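## Task

Remove the grey rolled towel from the cubby and set it down on the table, keeping it rolled. The cubby must stay in its place, and the other towel must remain entirely inside it and still rolled.

## Robot and tools

Robot: two arms, left_arm and right_arm, each with a two-finger gripper. A gripper's fingers point along its own +z axis and open and close along its y axis. end_effector_position is the point between the finger pads, about 1 cm short of the fingertips.

Scene frame: the origin sits at table-top height, midway between the nominal arm bases. +x points out over the table, +z points up, and left_arm is on the +y side. Camera image sides do not match the arm names. Positions are in metres and orientations are quaternions written w first (qw, qx, qy, qz). A BASES line, when present, gives the calibrated base positions. Printed hand positions can be off, more so at long reach.

Row layout: every pose row has 16 numbers, even when only one arm moves: x, y, z, qw, qx, qy, qz, opening for left_arm, then the same eight for right_arm. x, y, z and the quaternion are an absolute target pose in the scene frame. opening runs from -1 (closed) to +1 (fully open, 0.094 m). It is an absolute finger command, not an offset. To keep an arm still, resend the whole pose from the last result before it began to stay, along with the opening you want. To keep an orientation, repeat the same target quaternion in every row; do not copy a reported one that may have drifted. Sending 0 as an opening is a real command.

execute_actions(actions, cameras): actions is a list of actions. Each action is a table of up to 15 rows, one row per control step of 1/30 s, and a short table holds its last row for the rest of its 15 steps. Each action's target must lie within 0.6 m of that gripper's current position along each of the gripper's own axes, or the action is refused for both arms. The first action is checked against the last reported state. An empty list just returns the state and images. cameras selects images: omitted, null or ["all"] gives all; [] gives none; an unknown name voids the call.

move(target, speed, blend, opening_speed, blocking, cameras): moves both grippers in straight lines from their Hand targets to the absolute poses in target. target is one 16-number row, or up to 15 rows that differ only in pose, taken as waypoints within a shared 10 s. speed is in m/s, from 0.002 to 0.5, default 0.25; turning is capped at twice that value in rad/s. It can be one number or one per waypoint. blend, in m, rounds corners at intermediate waypoints. opening_speed, at least 0.2 per second on the -1..1 scale, ramps the fingers; without it the opening is sent at once. The paths do not avoid obstacles or the other arm. Faster moves lag, stray and hit harder. Aiming farther past a contact presses harder. With blocking=false the result returns after about 0.5 s while the move keeps running; execute_actions is then refused until wait or stop. A new move replaces the running one. The result adds a move: line giving the ending (done, off_target, moving, held, fault) and any limits (paced = clipped, held = steps withheld). done means at rest within 10 mm and 2 degrees of the pose. Neither done nor off_target tells you about contact.

wait(seconds 0-10, cameras): lets time pass while the arms hold their commands, and a running move continues. stop(): brakes a running move; it needs braking room. zoom_image(camera, region [x0,y0,x1,y1], at most 504x504 px): gives a closer look at the latest image from cam_high, cam_low, cam_roll_left, cam_roll_right, cam_left_wrist or cam_right_wrist (all 672x504). finished_scene(scene): the first call asks for a check, and the second call ends the scene for good.

Controller: at each step the commanded pose is clipped to within 100 mm and 20 degrees of the measured pose, and position takes priority over orientation. After an action the arm heads toward its Hand target, which may fall short of your target, so send the remainder next. Friction can leave a gripper resting about 1 cm off target in free air. A wrist near the waist axis can swing the whole arm. A pose unreachable line means the clearance check held that arm back. The check does not stop the grippers or their cameras from colliding with each other.

Grip readings: grip_measured uses the opening scale and reads up to about 1.6 mm wide when empty. On a part it reads slightly narrower than the part. To grip gently, command just below the first-touch reading. About 0.11 below it gives full force, and a soft towel squashes further. To release, command well above grip_measured. grip_effort_nm is motor effort (negative means closing) with an offset; it is not pad force. Joint torques include gravity and offsets, and joints 1-3 wrap at ±28 N m.

Avoid: dropping the towel or letting it unroll; knocking or dragging the cubby or the other towel; anything leaving the table; hard or fast contacts and arm-to-arm collisions, which can end the scene; and long reaching or holding, which heats motors (MOTOR HOT at 75 °C, fault fold at 90 °C). Brief tugs on a held item may occur.

Each tool is called after "Call:" as name(argument=value, ...) on one line, values as JSON.

## Session

Call:
execute_actions(actions=[])

Scene clock: 0.00 s.
left_arm: end_effector_position=(+0.3595, +0.2109, +0.1583) grip_measured=+1.000 grip_effort_nm=n/a end_effector_quat_wxyz=(+0.704, +0.094, +0.702, -0.057) | right_arm: end_effector_position=(+0.3819, -0.3103, +0.1340) grip_measured=+1.000 grip_effort_nm=n/a end_effector_quat_wxyz=(+0.668, +0.069, +0.736, -0.085)
Joint positions: left_arm=[-0.009 1.478 0.159 1.317 0.189 0.054 0.094] | right_arm=[0.026 1.552 0.208 1.249 0.239 -0.009 0.094]
Joint velocities: left_arm=[0.007 0.017 -0.007 -0.051 0.007 -0.037 0] | right_arm=[0.007 -0.002 0.007 -0.007 0.007 -0.007 0]
Joint torques (N m): no reading
Motor temperatures (°C): left_arm=[22 27 21 22 19 19 19] | right_arm=[20 26 31 22 19 21 21]
Heat: left arm: 27 °C; right arm: 31 °C.
Hand target: left_arm +0.3599, +0.2109, +0.1576; +0.702, +0.094, +0.704, -0.057 | right_arm +0.3834, -0.3103, +0.1391; +0.674, +0.070, +0.731, -0.084
Tool commands: left_gripper/opening=+1.0 right_gripper/opening=+1.0

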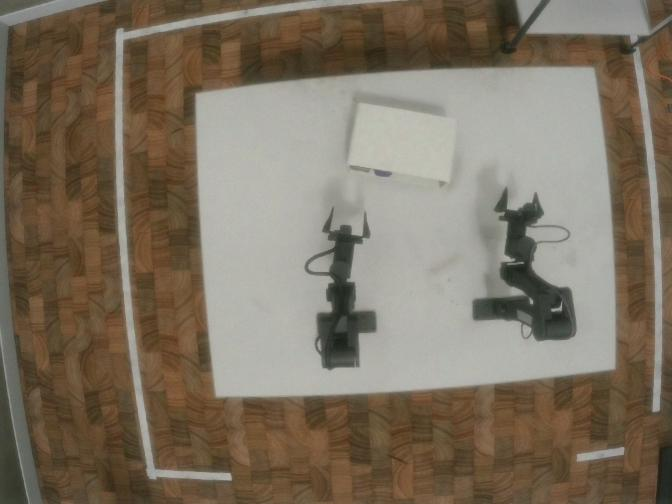

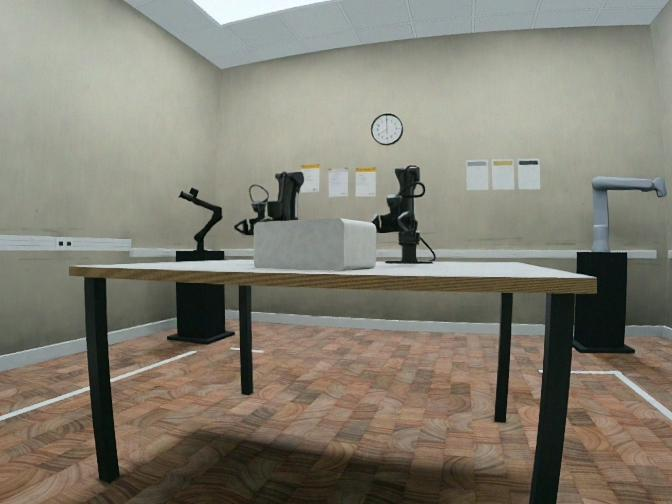

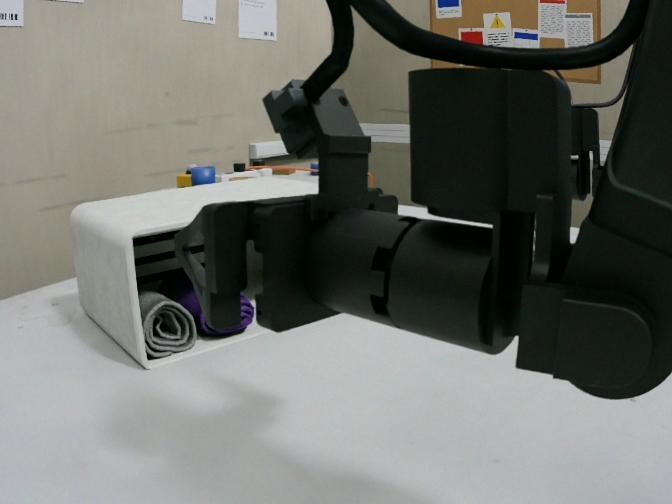

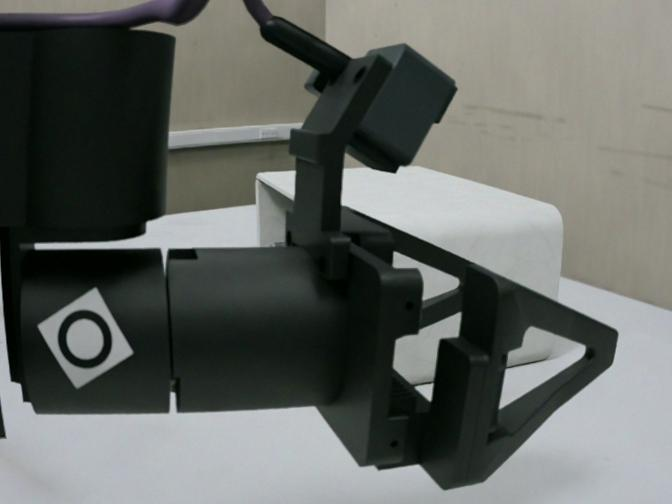

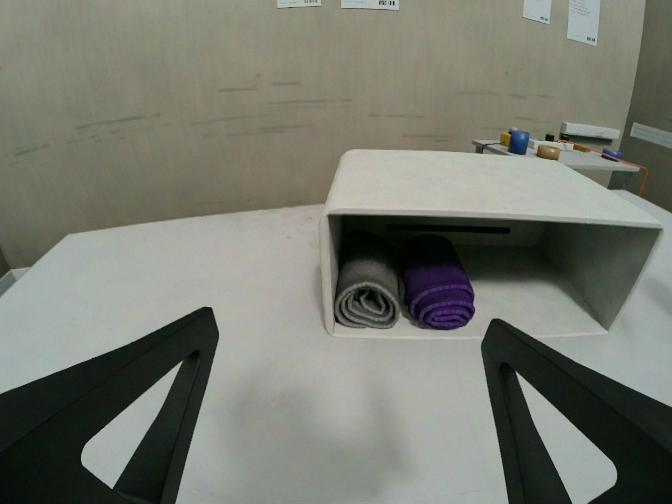

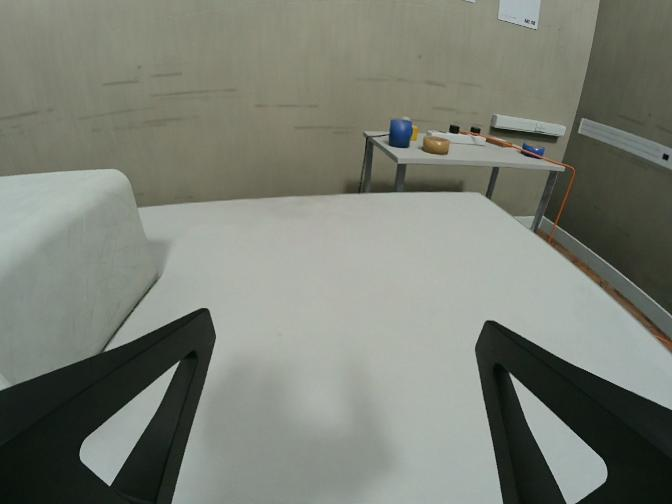

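Call:
zoom_image(camera="cam_left_wrist", region=[300, 130, 672, 380])

Call:
zoom_image(camera="cam_high", region=[290, 80, 500, 240])

Call:
zoom_image(camera="cam_roll_left", region=[60, 180, 360, 400])

Scaled by 1.355 from the camera's 672x504 image, which has a finer 960x720 frame.

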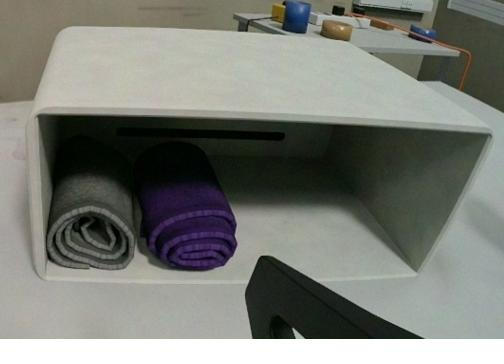

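Scaled by 2.400 from the camera's 672x504 image, which has a finer 960x720 frame.

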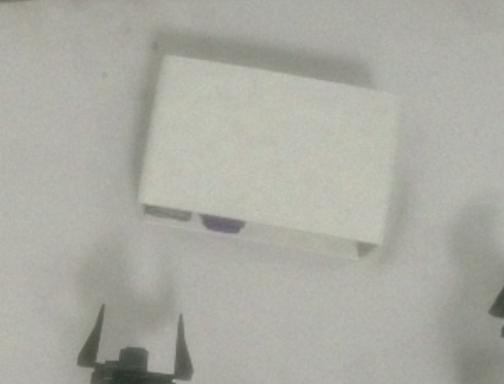

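Scaled by 1.680 from the camera's 672x504 image, which has a finer 960x720 frame.

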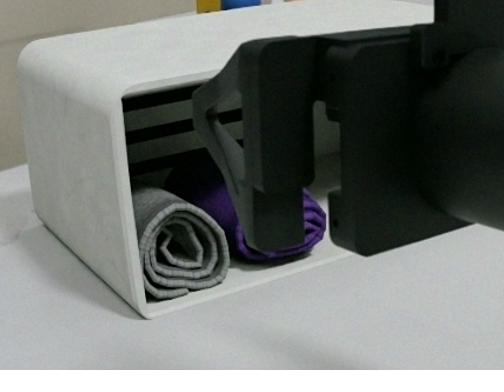

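Call:
move(target=[0.44, 0.161, 0.055, 0.6388, 0.0854, 0.7613, -0.0717, 1, 0.3819, -0.3103, 0.134, 0.668, 0.069, 0.736, -0.085, 1], speed=0.2)

Scene clock: 8.27 s.
left_arm: end_effector_position=(+0.4359, +0.1622, +0.0593) grip_measured=+1.000 grip_effort_nm=-0.012 end_effector_quat_wxyz=(+0.641, +0.089, +0.759, -0.072) | right_arm: end_effector_position=(+0.3819, -0.3103, +0.1340) grip_measured=+1.000 grip_effort_nm=-0.002 end_effector_quat_wxyz=(+0.668, +0.069, +0.736, -0.085)
Joint positions: left_arm=[-0.176 2.085 0.474 1.441 0.038 0.012 0.094] | right_arm=[0.026 1.552 0.208 1.249 0.239 -0.009 0.094]
Joint velocities: left_arm=[-0.007 0.002 0.007 0.007 -0.037 -0.022 0] | right_arm=[-0.017 -0.022 -0.002 -0.007 -0.081 -0.051 0]
Joint torques (N m): left_arm=[-0.69 -6.94 5.67 1.84 -0.14 -0.1] | right_arm=[0.05 -3.88 3.9 1.52 -0.02 -0.03]
Motor temperatures (°C): left_arm=[22 27 21 24 19 19 19] | right_arm=[20 26 31 23 19 21 21]
Heat: left arm: 27 °C; right arm: 31 °C.
Hand target: left_arm +0.4394, +0.1607, +0.0550; +0.639, +0.084, +0.761, -0.073 | right_arm +0.3819, -0.3103, +0.1340; +0.668, +0.069, +0.736, -0.085
Off the commanded pose: left_arm 0.006 m, 1 deg | right_arm 0.000 m, 0 deg.
move: done

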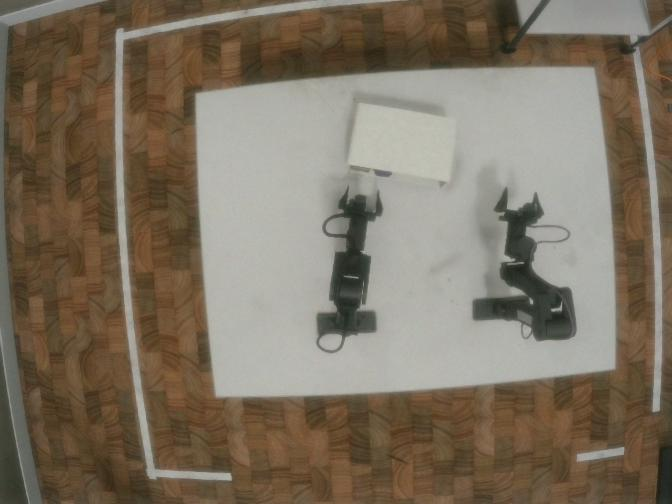

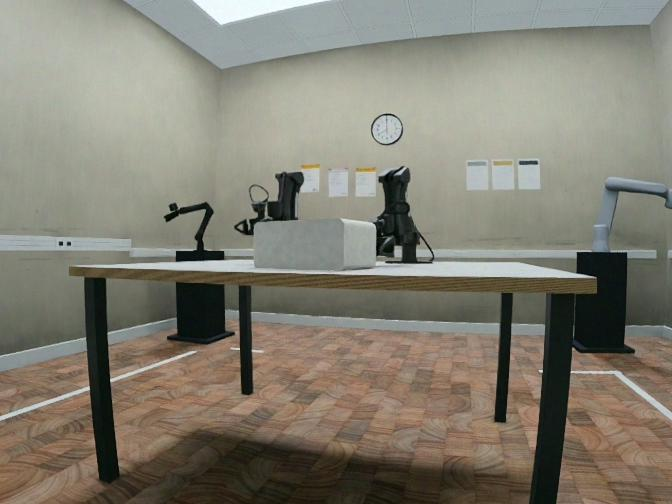

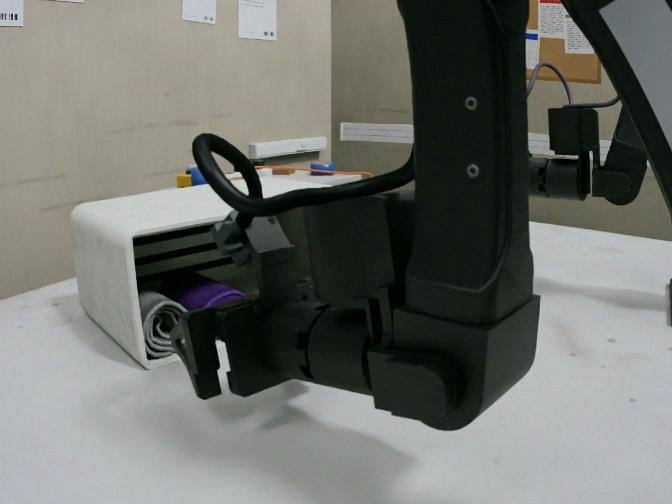

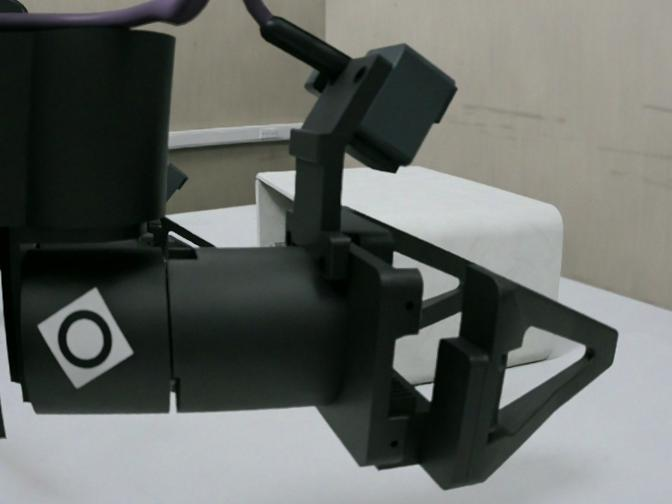

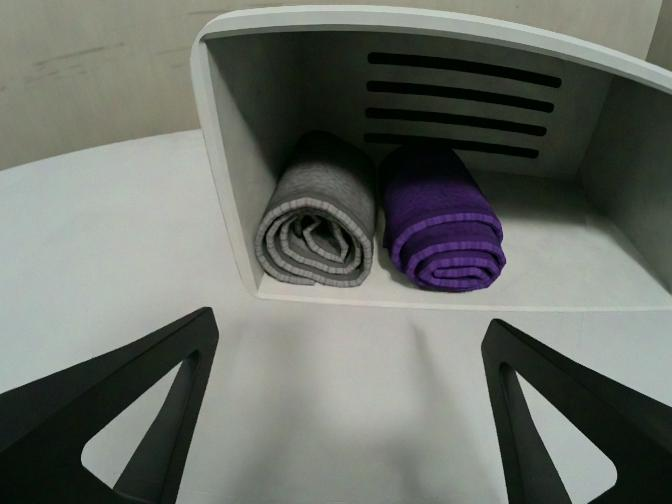

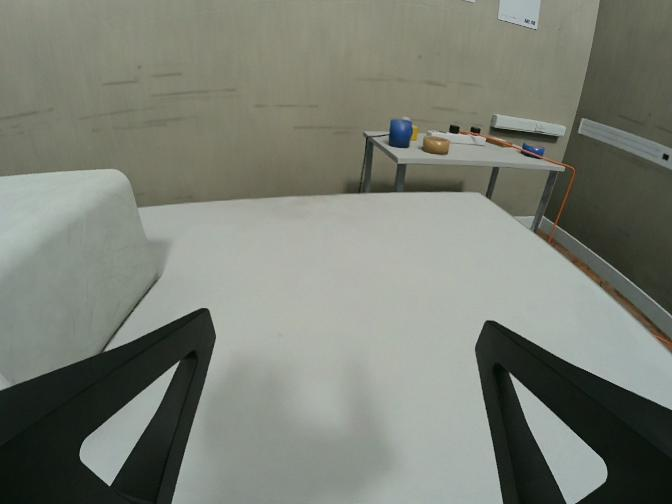

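Call:
move(target=[0.464, 0.175, 0.042, 0.6388, 0.0854, 0.7613, -0.0717, 1, 0.3819, -0.3103, 0.134, 0.668, 0.069, 0.736, -0.085, 1], speed=0.1, cameras=["cam_high", "cam_left_wrist", "cam_roll_left"])

Call:
zoom_image(camera="cam_left_wrist", region=[150, 100, 520, 378])

Call:
zoom_image(camera="cam_roll_left", region=[60, 180, 360, 400])

Scene clock: 12.97 s.
left_arm: end_effector_position=(+0.4609, +0.1748, +0.0503) grip_measured=+1.000 grip_effort_nm=-0.012 end_effector_quat_wxyz=(+0.645, +0.082, +0.757, -0.071) | right_arm: end_effector_position=(+0.3819, -0.3103, +0.1340) grip_measured=+1.000 grip_effort_nm=-0.002 end_effector_quat_wxyz=(+0.668, +0.069, +0.736, -0.085)
Joint positions: left_arm=[-0.124 2.172 0.571 1.441 0.077 0.011 0.094] | right_arm=[0.026 1.552 0.208 1.249 0.239 -0.009 0.094]
Joint velocities: left_arm=[0.017 -0.012 0.007 0.037 -0.037 -0.037 0] | right_arm=[-0.007 -0.017 0.017 0.066 0.007 -0.037 0]
Joint torques (N m): left_arm=[0.64 -7.46 5.78 1.76 0.11 0.06] | right_arm=[0.05 -3.89 3.93 1.52 -0.02 -0.03]
Motor temperatures (°C): left_arm=[22 27 21 25 19 19 19] | right_arm=[20 26 31 23 19 21 21]
Heat: left arm: 27 °C; right arm: 31 °C.
Hand target: left_arm +0.4637, +0.1748, +0.0419; +0.639, +0.085, +0.761, -0.072 | right_arm +0.3819, -0.3103, +0.1340; +0.668, +0.069, +0.736, -0.085
Off the commanded pose: left_arm 0.009 m, 1 deg | right_arm 0.000 m, 0 deg.
move: done
Images, in order (width x height): cam_high 672x504, cam_roll_left 672x504, cam_left_wrist 672x504.

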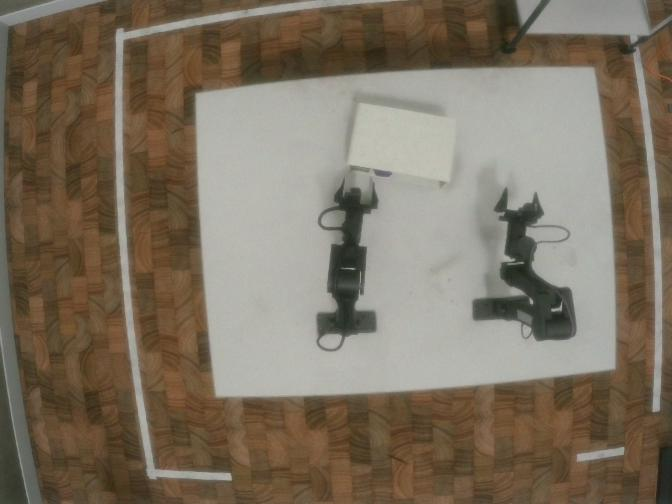

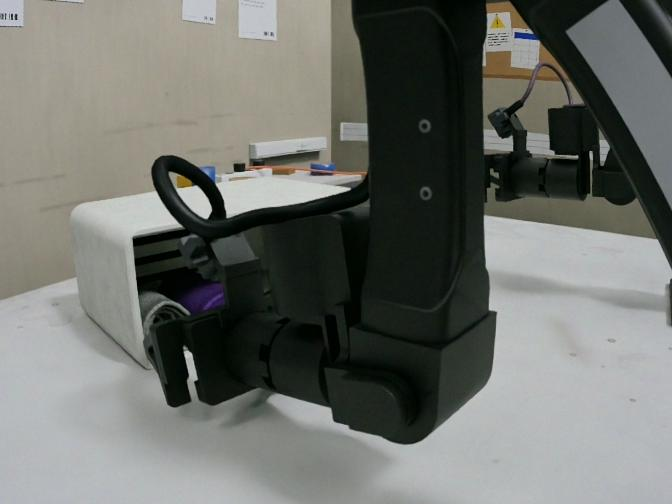

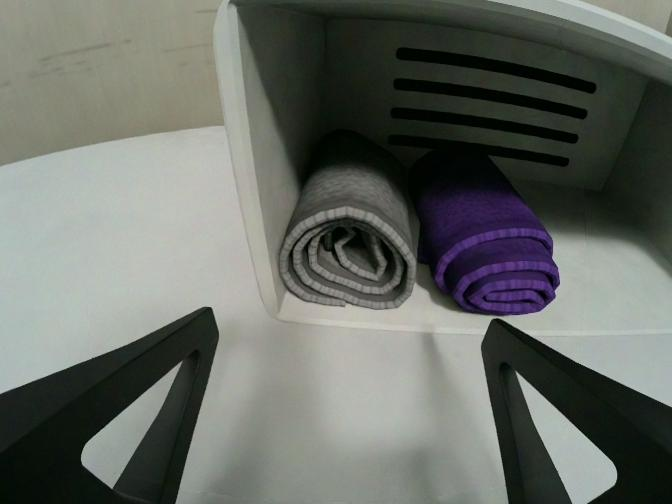

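Scaled by 1.362 from the camera's 672x504 image, which has a finer 960x720 frame.

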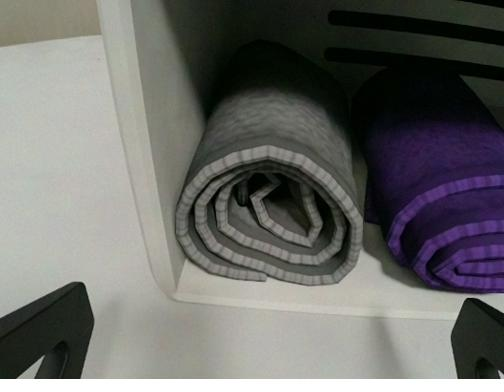

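Scaled by 1.680 from the camera's 672x504 image, which has a finer 960x720 frame.

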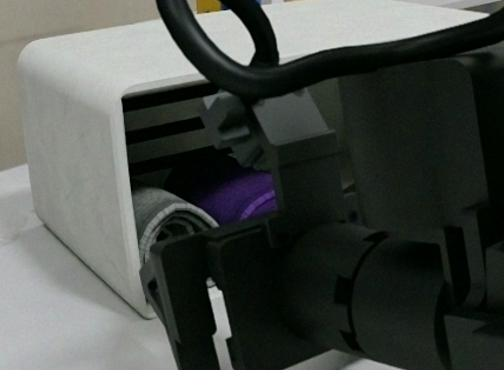

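Call:
move(target=[0.495, 0.168, 0.035, 0.6388, 0.0854, 0.7613, -0.0717, 0.66, 0.3819, -0.3103, 0.134, 0.668, 0.069, 0.736, -0.085, 1], speed=0.06, cameras=["cam_high", "cam_left_wrist", "cam_roll_left"])

Call:
zoom_image(camera="cam_left_wrist", region=[150, 150, 550, 450])

Call:
zoom_image(camera="cam_high", region=[290, 80, 500, 240])

Scene clock: 15.80 s.
left_arm: end_effector_position=(+0.4921, +0.1703, +0.0493) grip_measured=+0.662 grip_effort_nm=-0.120 end_effector_quat_wxyz=(+0.652, +0.082, +0.750, -0.071) | right_arm: end_effector_position=(+0.3819, -0.3103, +0.1340) grip_measured=+1.000 grip_effort_nm=0.002 end_effector_quat_wxyz=(+0.668, +0.069, +0.736, -0.085)
Joint positions: left_arm=[-0.124 2.236 0.705 1.392 0.077 0.011 0.078] | right_arm=[0.026 1.552 0.208 1.249 0.239 -0.009 0.094]
Joint velocities: left_arm=[0.012 -0.007 -0.007 -0.022 0.007 0.066 0] | right_arm=[0.027 -0.002 -0.007 -0.037 -0.081 -0.066 0]
Joint torques (N m): left_arm=[-0.23 -8.25 6.41 1.54 0.02 0.05] | right_arm=[0.03 -3.88 3.92 1.52 -0.01 -0.03]
Motor temperatures (°C): left_arm=[22 27 21 25 19 19 19] | right_arm=[20 26 31 24 19 21 21]
Heat: left arm: 27 °C; right arm: 31 °C.
Hand target: left_arm +0.4941, +0.1680, +0.0352; +0.639, +0.085, +0.761, -0.072 | right_arm +0.3819, -0.3103, +0.1340; +0.668, +0.069, +0.736, -0.085
Off the commanded pose: left_arm 0.015 m, 2 deg | right_arm 0.000 m, 0 deg.
move: off_target (left_arm)
Images, in order (width x height): cam_high 672x504, cam_roll_left 672x504, cam_left_wrist 672x504.

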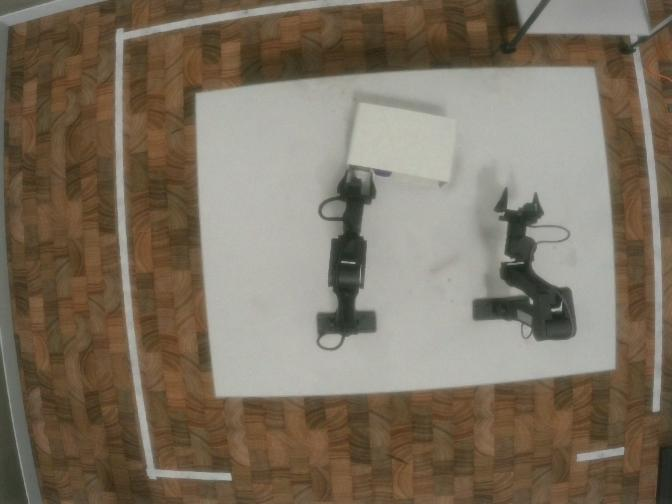

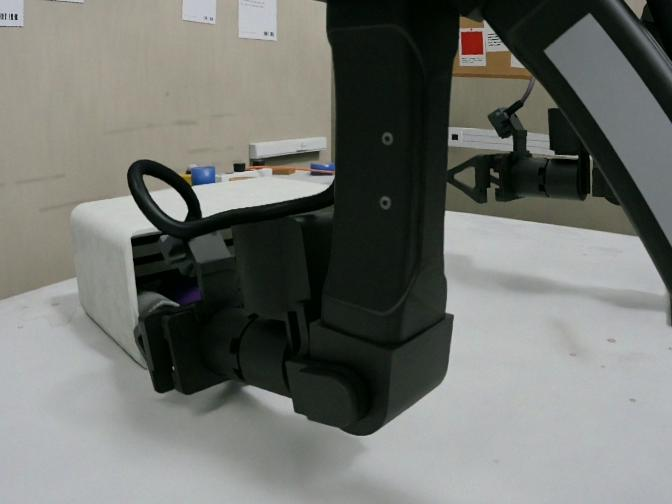

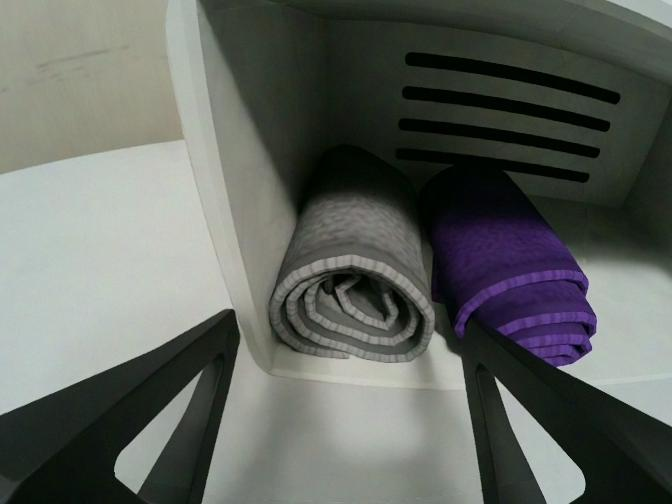

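Scaled by 1.260 from the camera's 672x504 image, which has a finer 960x720 frame.

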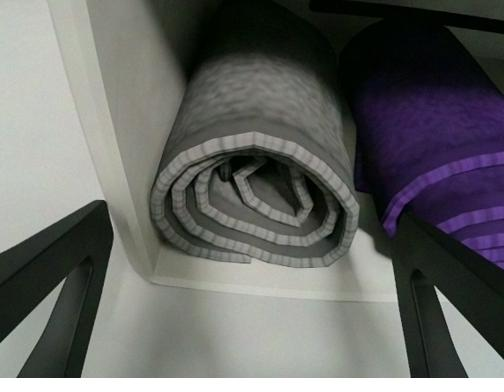

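Scaled by 2.400 from the camera's 672x504 image, which has a finer 960x720 frame.

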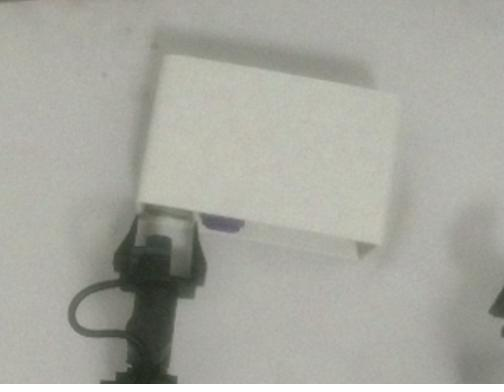

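Call:
zoom_image(camera="cam_roll_left", region=[100, 220, 400, 440])

Call:
zoom_image(camera="cam_low", region=[220, 150, 450, 320])

Scaled by 1.680 from the camera's 672x504 image, which has a finer 960x720 frame.

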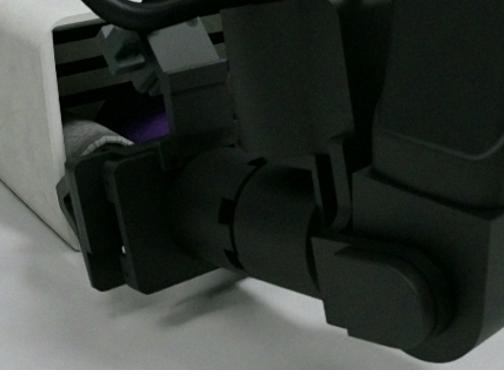

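This scene's latest camera images include none from cam_low. They are from: cam_high, cam_roll_left, cam_left_wrist. cam_low's image comes with the result of a call that names it in "cameras".

Call:
move(target=[0.489, 0.1665, 0.034, 0.605, 0.0885, 0.7885, -0.0679, 0.55, 0.3819, -0.3103, 0.134, 0.668, 0.069, 0.736, -0.085, 1], speed=0.06, cameras=["cam_high", "cam_left_wrist", "cam_roll_left"])

Call:
zoom_image(camera="cam_left_wrist", region=[150, 150, 550, 450])

Call:
zoom_image(camera="cam_roll_left", region=[100, 220, 400, 440])

Scene clock: 19.53 s.
left_arm: end_effector_position=(+0.4869, +0.1710, +0.0257) grip_measured=+0.552 grip_effort_nm=-0.120 end_effector_quat_wxyz=(+0.604, +0.084, +0.790, -0.069) | right_arm: end_effector_position=(+0.3819, -0.3103, +0.1340) grip_measured=+1.000 grip_effort_nm=-0.002 end_effector_quat_wxyz=(+0.668, +0.069, +0.736, -0.085)
Joint positions: left_arm=[-0.124 2.207 0.706 1.237 0.077 0.012 0.073] | right_arm=[0.026 1.552 0.208 1.249 0.239 -0.009 0.094]
Joint velocities: left_arm=[-0.012 0.012 0.002 0.037 -0.007 0.007 -0.001] | right_arm=[0.017 -0.007 -0.012 0.007 -0.037 0.022 0]
Joint torques (N m): left_arm=[-1.01 -13.37 5.49 1.44 -0.07 0.07] | right_arm=[0.03 -3.89 3.92 1.52 -0.02 -0.03]
Motor temperatures (°C): left_arm=[22 28 21 25 19 19 19] | right_arm=[20 26 31 24 19 21 21]
Heat: left arm: 28 °C; right arm: 31 °C.
Hand target: left_arm +0.4891, +0.1665, +0.0339; +0.605, +0.088, +0.788, -0.069 | right_arm +0.3819, -0.3103, +0.1340; +0.668, +0.069, +0.736, -0.085
Off the commanded pose: left_arm 0.010 m, 1 deg | right_arm 0.000 m, 0 deg.
move: done
Images, in order (width x height): cam_high 672x504, cam_roll_left 672x504, cam_left_wrist 672x504.

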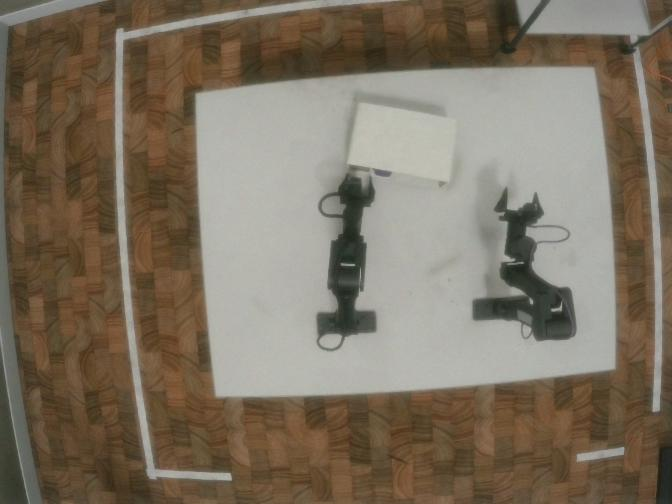

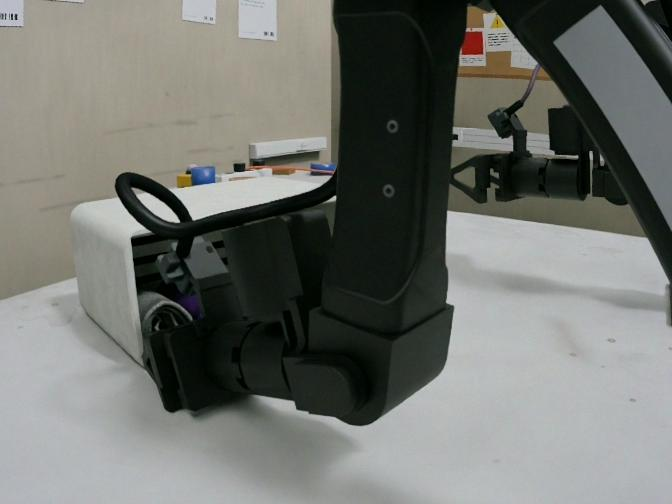

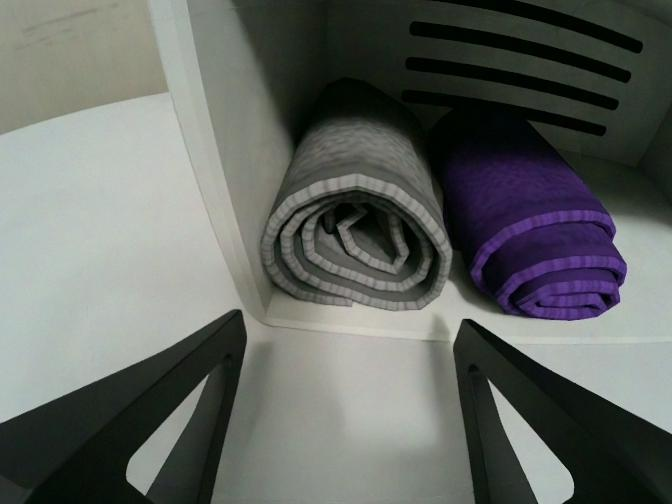

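Scaled by 1.260 from the camera's 672x504 image, which has a finer 960x720 frame.

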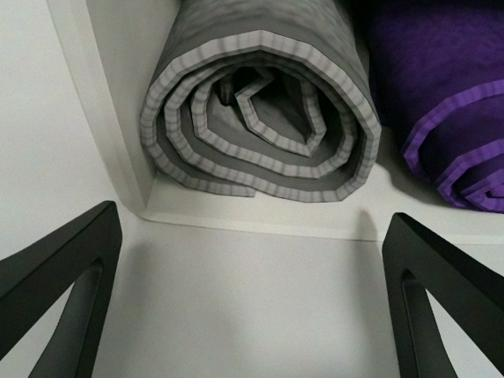

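Scaled by 1.680 from the camera's 672x504 image, which has a finer 960x720 frame.

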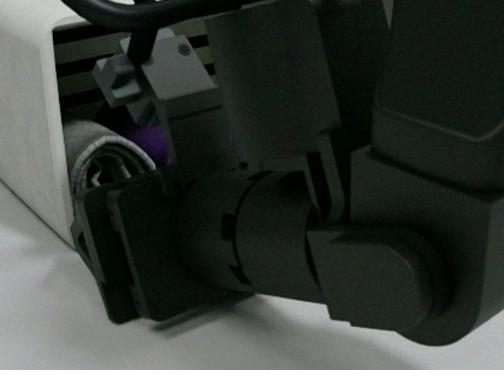

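Call:
move(target=[0.498, 0.160, 0.051, 0.605, 0.0885, 0.7885, -0.0679, 0.55, 0.3819, -0.3103, 0.134, 0.668, 0.069, 0.736, -0.085, 1], speed=0.08, cameras=["cam_high", "cam_left_wrist"])

Call:
zoom_image(camera="cam_left_wrist", region=[150, 150, 550, 450])

Scene clock: 21.60 s.
left_arm: end_effector_position=(+0.4920, +0.1627, +0.0375) grip_measured=+0.552 grip_effort_nm=-0.115 end_effector_quat_wxyz=(+0.597, +0.088, +0.794, -0.070) | right_arm: end_effector_position=(+0.3819, -0.3103, +0.1340) grip_measured=+1.000 grip_effort_nm=0.002 end_effector_quat_wxyz=(+0.668, +0.069, +0.736, -0.085)
Joint positions: left_arm=[-0.143 2.15 0.733 1.135 0.067 0.012 0.073] | right_arm=[0.026 1.552 0.208 1.249 0.239 -0.009 0.094]
Joint velocities: left_arm=[-0.022 0.002 -0.002 -0.037 0.066 -0.037 0] | right_arm=[-0.002 -0.002 0.012 0.007 -0.007 -0.051 0]
Joint torques (N m): left_arm=[-0.7 -13.18 7.08 1.49 -0.14 0.05] | right_arm=[0.03 -3.89 3.93 1.52 -0.01 -0.03]
Motor temperatures (°C): left_arm=[22 28 21 26 19 19 19] | right_arm=[20 26 31 24 19 21 21]
Heat: left arm: 28 °C; right arm: 31 °C.
Hand target: left_arm +0.4977, +0.1599, +0.0509; +0.605, +0.088, +0.788, -0.068 | right_arm +0.3819, -0.3103, +0.1340; +0.668, +0.069, +0.736, -0.085
Off the commanded pose: left_arm 0.015 m, 1 deg | right_arm 0.000 m, 0 deg.
move: off_target (left_arm)
Images, in order (width x height): cam_high 672x504, cam_left_wrist 672x504.

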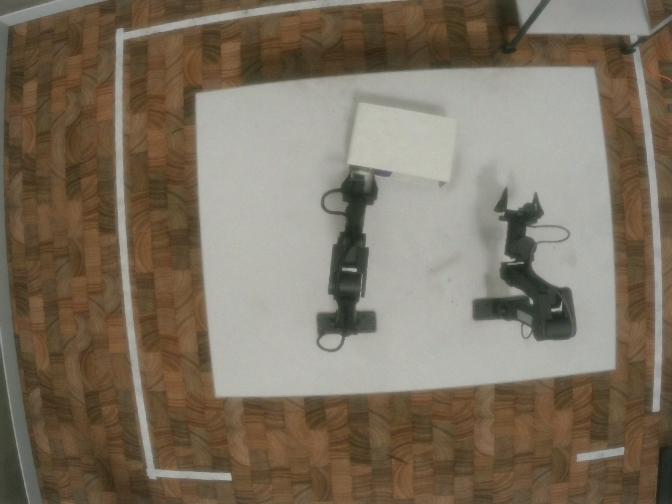

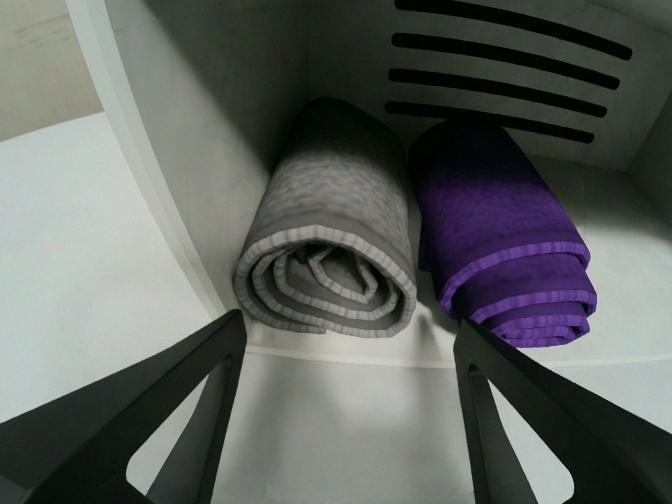

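Scaled by 1.260 from the camera's 672x504 image, which has a finer 960x720 frame.

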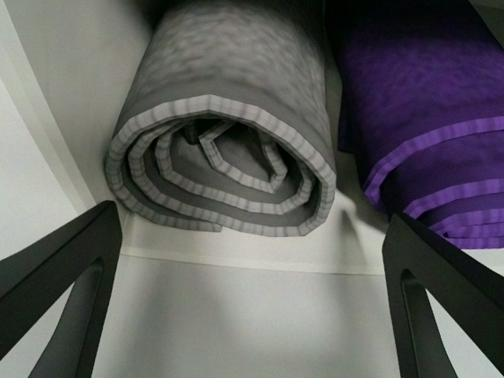

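Call:
move(target=[0.507, 0.1675, 0.055, 0.605, 0.0885, 0.7885, -0.0679, 0.57, 0.3819, -0.3103, 0.134, 0.668, 0.069, 0.736, -0.085, 1], speed=0.08, cameras=["cam_high", "cam_left_wrist"])

Call:
zoom_image(camera="cam_left_wrist", region=[150, 150, 550, 450])

Call:
zoom_image(camera="cam_high", region=[290, 100, 430, 240])

Scene clock: 23.50 s.
left_arm: end_effector_position=(+0.4988, +0.1628, +0.0398) grip_measured=+0.568 grip_effort_nm=0.095 end_effector_quat_wxyz=(+0.595, +0.089, +0.795, -0.073) | right_arm: end_effector_position=(+0.3819, -0.3103, +0.1340) grip_measured=+1.000 grip_effort_nm=0.002 end_effector_quat_wxyz=(+0.668, +0.069, +0.736, -0.085)
Joint positions: left_arm=[-0.137 2.15 0.763 1.102 0.078 0.012 0.074] | right_arm=[0.026 1.552 0.208 1.249 0.239 -0.009 0.094]
Joint velocities: left_arm=[0.007 -0.012 0.012 -0.007 -0.022 0.022 0] | right_arm=[0.007 -0.002 0.012 -0.051 -0.037 0.066 0]
Joint torques (N m): left_arm=[1.33 -13.48 7.64 1.53 0.02 0.12] | right_arm=[0.03 -3.89 3.92 1.52 -0.02 -0.02]
Motor temperatures (°C): left_arm=[22 29 21 26 19 19 19] | right_arm=[20 26 31 24 19 21 21]
Heat: left arm: 29 °C; right arm: 31 °C.
Hand target: left_arm +0.5066, +0.1676, +0.0550; +0.605, +0.088, +0.788, -0.067 | right_arm +0.3819, -0.3103, +0.1340; +0.668, +0.069, +0.736, -0.085
Off the commanded pose: left_arm 0.018 m, 1 deg | right_arm 0.000 m, 0 deg.
move: off_target (left_arm)
Images, in order (width x height): cam_high 672x504, cam_left_wrist 672x504.

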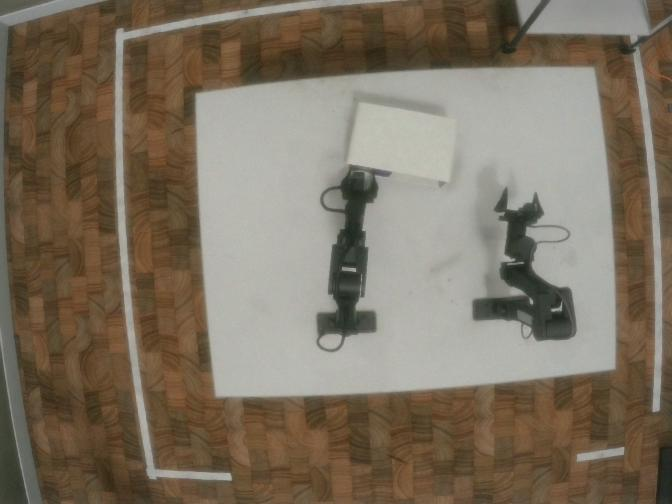

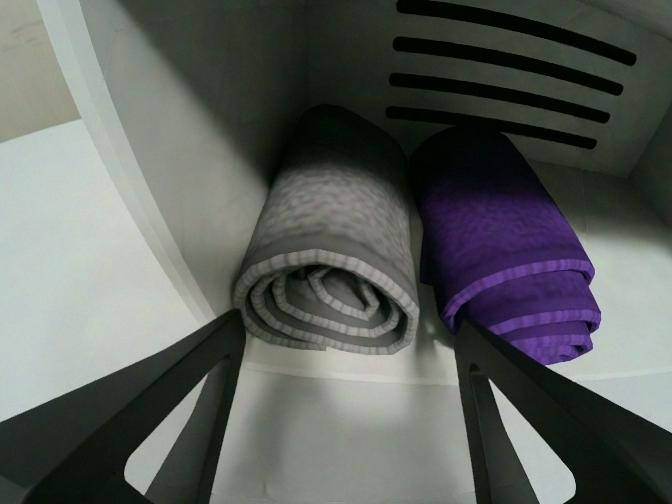

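Scaled by 1.260 from the camera's 672x504 image, which has a finer 960x720 frame.

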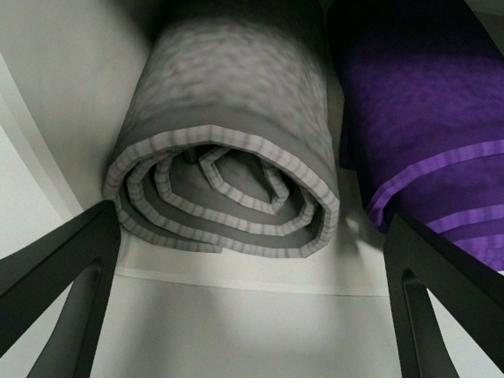

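Scaled by 3.600 from the camera's 672x504 image, which has a finer 960x720 frame.

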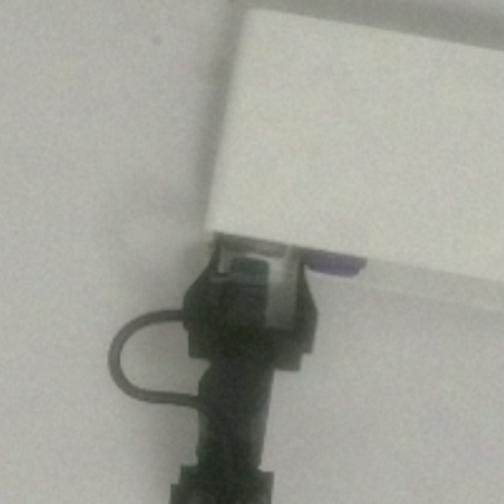

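Call:
move(target=[0.503, 0.1725, 0.058, 0.605, 0.0885, 0.7885, -0.0679, 0.57, 0.3819, -0.3103, 0.134, 0.668, 0.069, 0.736, -0.085, 1], speed=0.08, cameras=["cam_high", "cam_left_wrist"])

Call:
zoom_image(camera="cam_left_wrist", region=[150, 150, 550, 450])

Scene clock: 25.33 s.
left_arm: end_effector_position=(+0.4996, +0.1649, +0.0455) grip_measured=+0.568 grip_effort_nm=0.105 end_effector_quat_wxyz=(+0.598, +0.091, +0.793, -0.076) | right_arm: end_effector_position=(+0.3819, -0.3103, +0.1340) grip_measured=+1.000 grip_effort_nm=0.002 end_effector_quat_wxyz=(+0.668, +0.069, +0.736, -0.085)
Joint positions: left_arm=[-0.126 2.134 0.763 1.092 0.096 0.014 0.074] | right_arm=[0.026 1.552 0.208 1.249 0.239 -0.009 0.094]
Joint velocities: left_arm=[-0.012 -0.002 -0.007 -0.081 -0.066 0.007 0.001] | right_arm=[-0.002 -0.002 -0.007 -0.066 -0.051 -0.037 0]
Joint torques (N m): left_arm=[1.5 -13.82 5.94 1.59 -0.03 0.14] | right_arm=[0.05 -3.89 3.92 1.52 -0.01 -0.03]
Motor temperatures (°C): left_arm=[22 29 21 26 19 19 19] | right_arm=[20 26 31 24 19 21 21]
Heat: left arm: 29 °C; right arm: 31 °C.
Hand target: left_arm +0.5031, +0.1723, +0.0581; +0.605, +0.089, +0.788, -0.068 | right_arm +0.3819, -0.3103, +0.1340; +0.668, +0.069, +0.736, -0.085
Off the commanded pose: left_arm 0.015 m, 1 deg | right_arm 0.000 m, 0 deg.
move: off_target (left_arm)
Images, in order (width x height): cam_high 672x504, cam_left_wrist 672x504.

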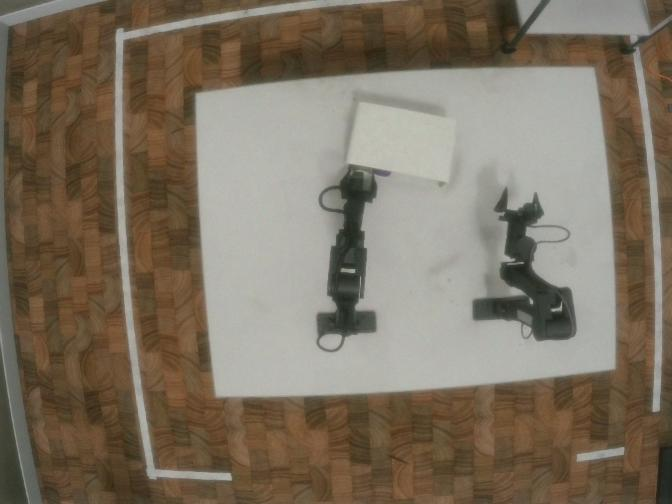

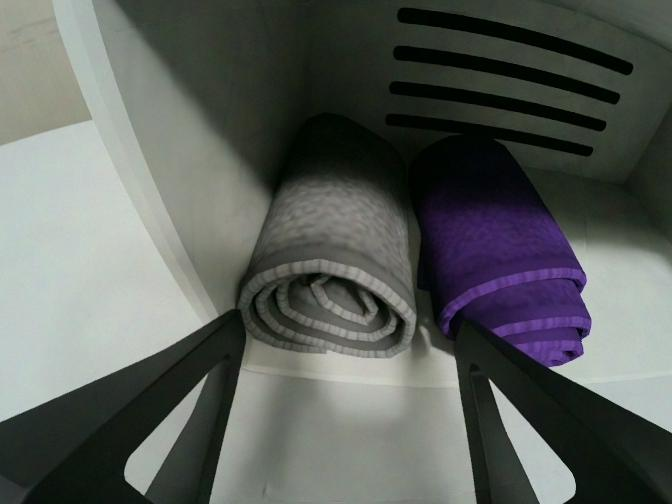

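Scaled by 1.260 from the camera's 672x504 image, which has a finer 960x720 frame.

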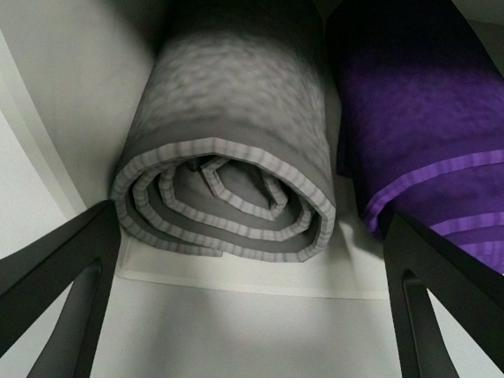

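Call:
move(target=[0.502, 0.180, 0.055, 0.605, 0.0885, 0.7885, -0.0679, 0.57, 0.3819, -0.3103, 0.134, 0.668, 0.069, 0.736, -0.085, 1], speed=0.08, cameras=["cam_high", "cam_left_wrist"])

Call:
zoom_image(camera="cam_left_wrist", region=[150, 150, 550, 450])

Scene clock: 28.87 s.
left_arm: end_effector_position=(+0.5005, +0.1718, +0.0456) grip_measured=+0.568 grip_effort_nm=0.100 end_effector_quat_wxyz=(+0.598, +0.091, +0.793, -0.077) | right_arm: end_effector_position=(+0.3819, -0.3103, +0.1340) grip_measured=+1.000 grip_effort_nm=0.002 end_effector_quat_wxyz=(+0.668, +0.069, +0.736, -0.085)
Joint positions: left_arm=[-0.105 2.134 0.763 1.092 0.119 0.02 0.074] | right_arm=[0.026 1.552 0.208 1.249 0.239 -0.009 0.094]
Joint velocities: left_arm=[-0.017 -0.007 -0.002 0.007 -0.051 0.037 0] | right_arm=[0.002 -0.002 0.012 0.007 0.022 0.022 0]
Joint torques (N m): left_arm=[1.52 -13.04 5.22 1.75 -0.04 0.14] | right_arm=[0.03 -3.89 3.92 1.52 -0.01 -0.03]
Motor temperatures (°C): left_arm=[22 29 21 26 19 19 19] | right_arm=[20 26 31 25 19 21 21]
Heat: left arm: 29 °C; right arm: 31 °C.
Hand target: left_arm +0.5022, +0.1799, +0.0549; +0.605, +0.088, +0.788, -0.068 | right_arm +0.3819, -0.3103, +0.1340; +0.668, +0.069, +0.736, -0.085
Off the commanded pose: left_arm 0.013 m, 1 deg | right_arm 0.000 m, 0 deg.
move: off_target (left_arm)
Images, in order (width x height): cam_high 672x504, cam_left_wrist 672x504.

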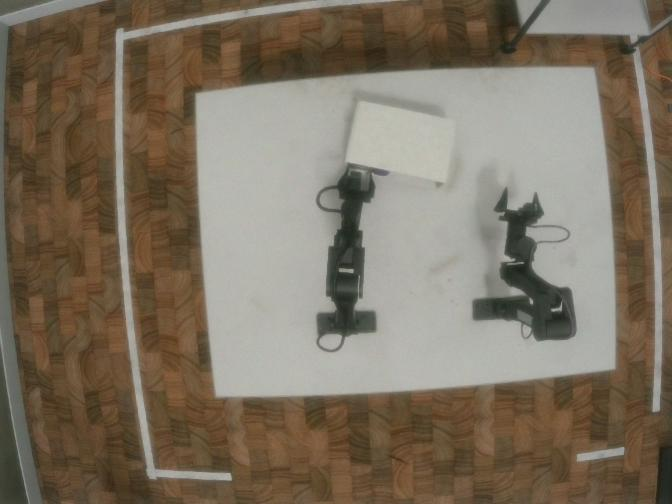

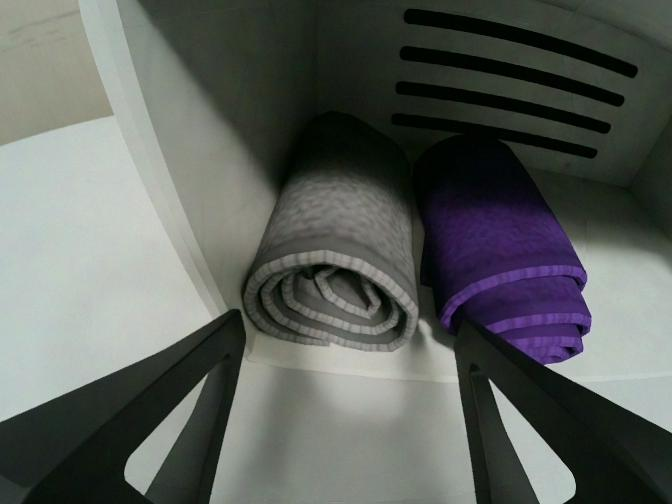

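Scaled by 1.260 from the camera's 672x504 image, which has a finer 960x720 frame.

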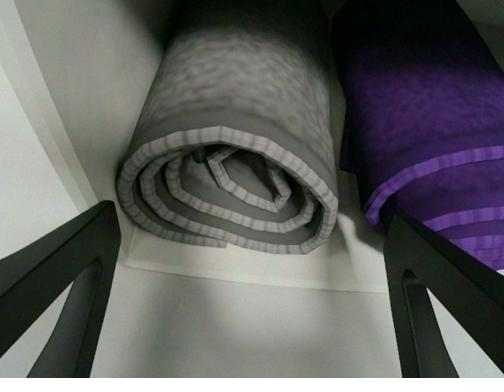

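Call:
zoom_image(camera="cam_high", region=[290, 80, 500, 240])

Scaled by 2.400 from the camera's 672x504 image, which has a finer 960x720 frame.

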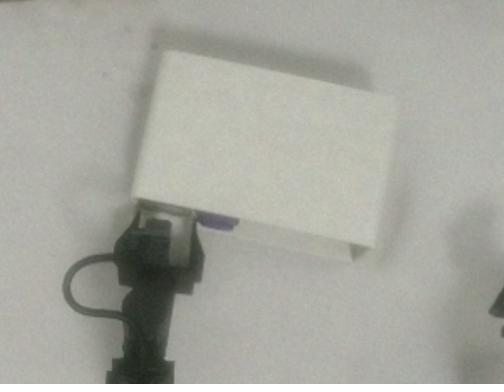

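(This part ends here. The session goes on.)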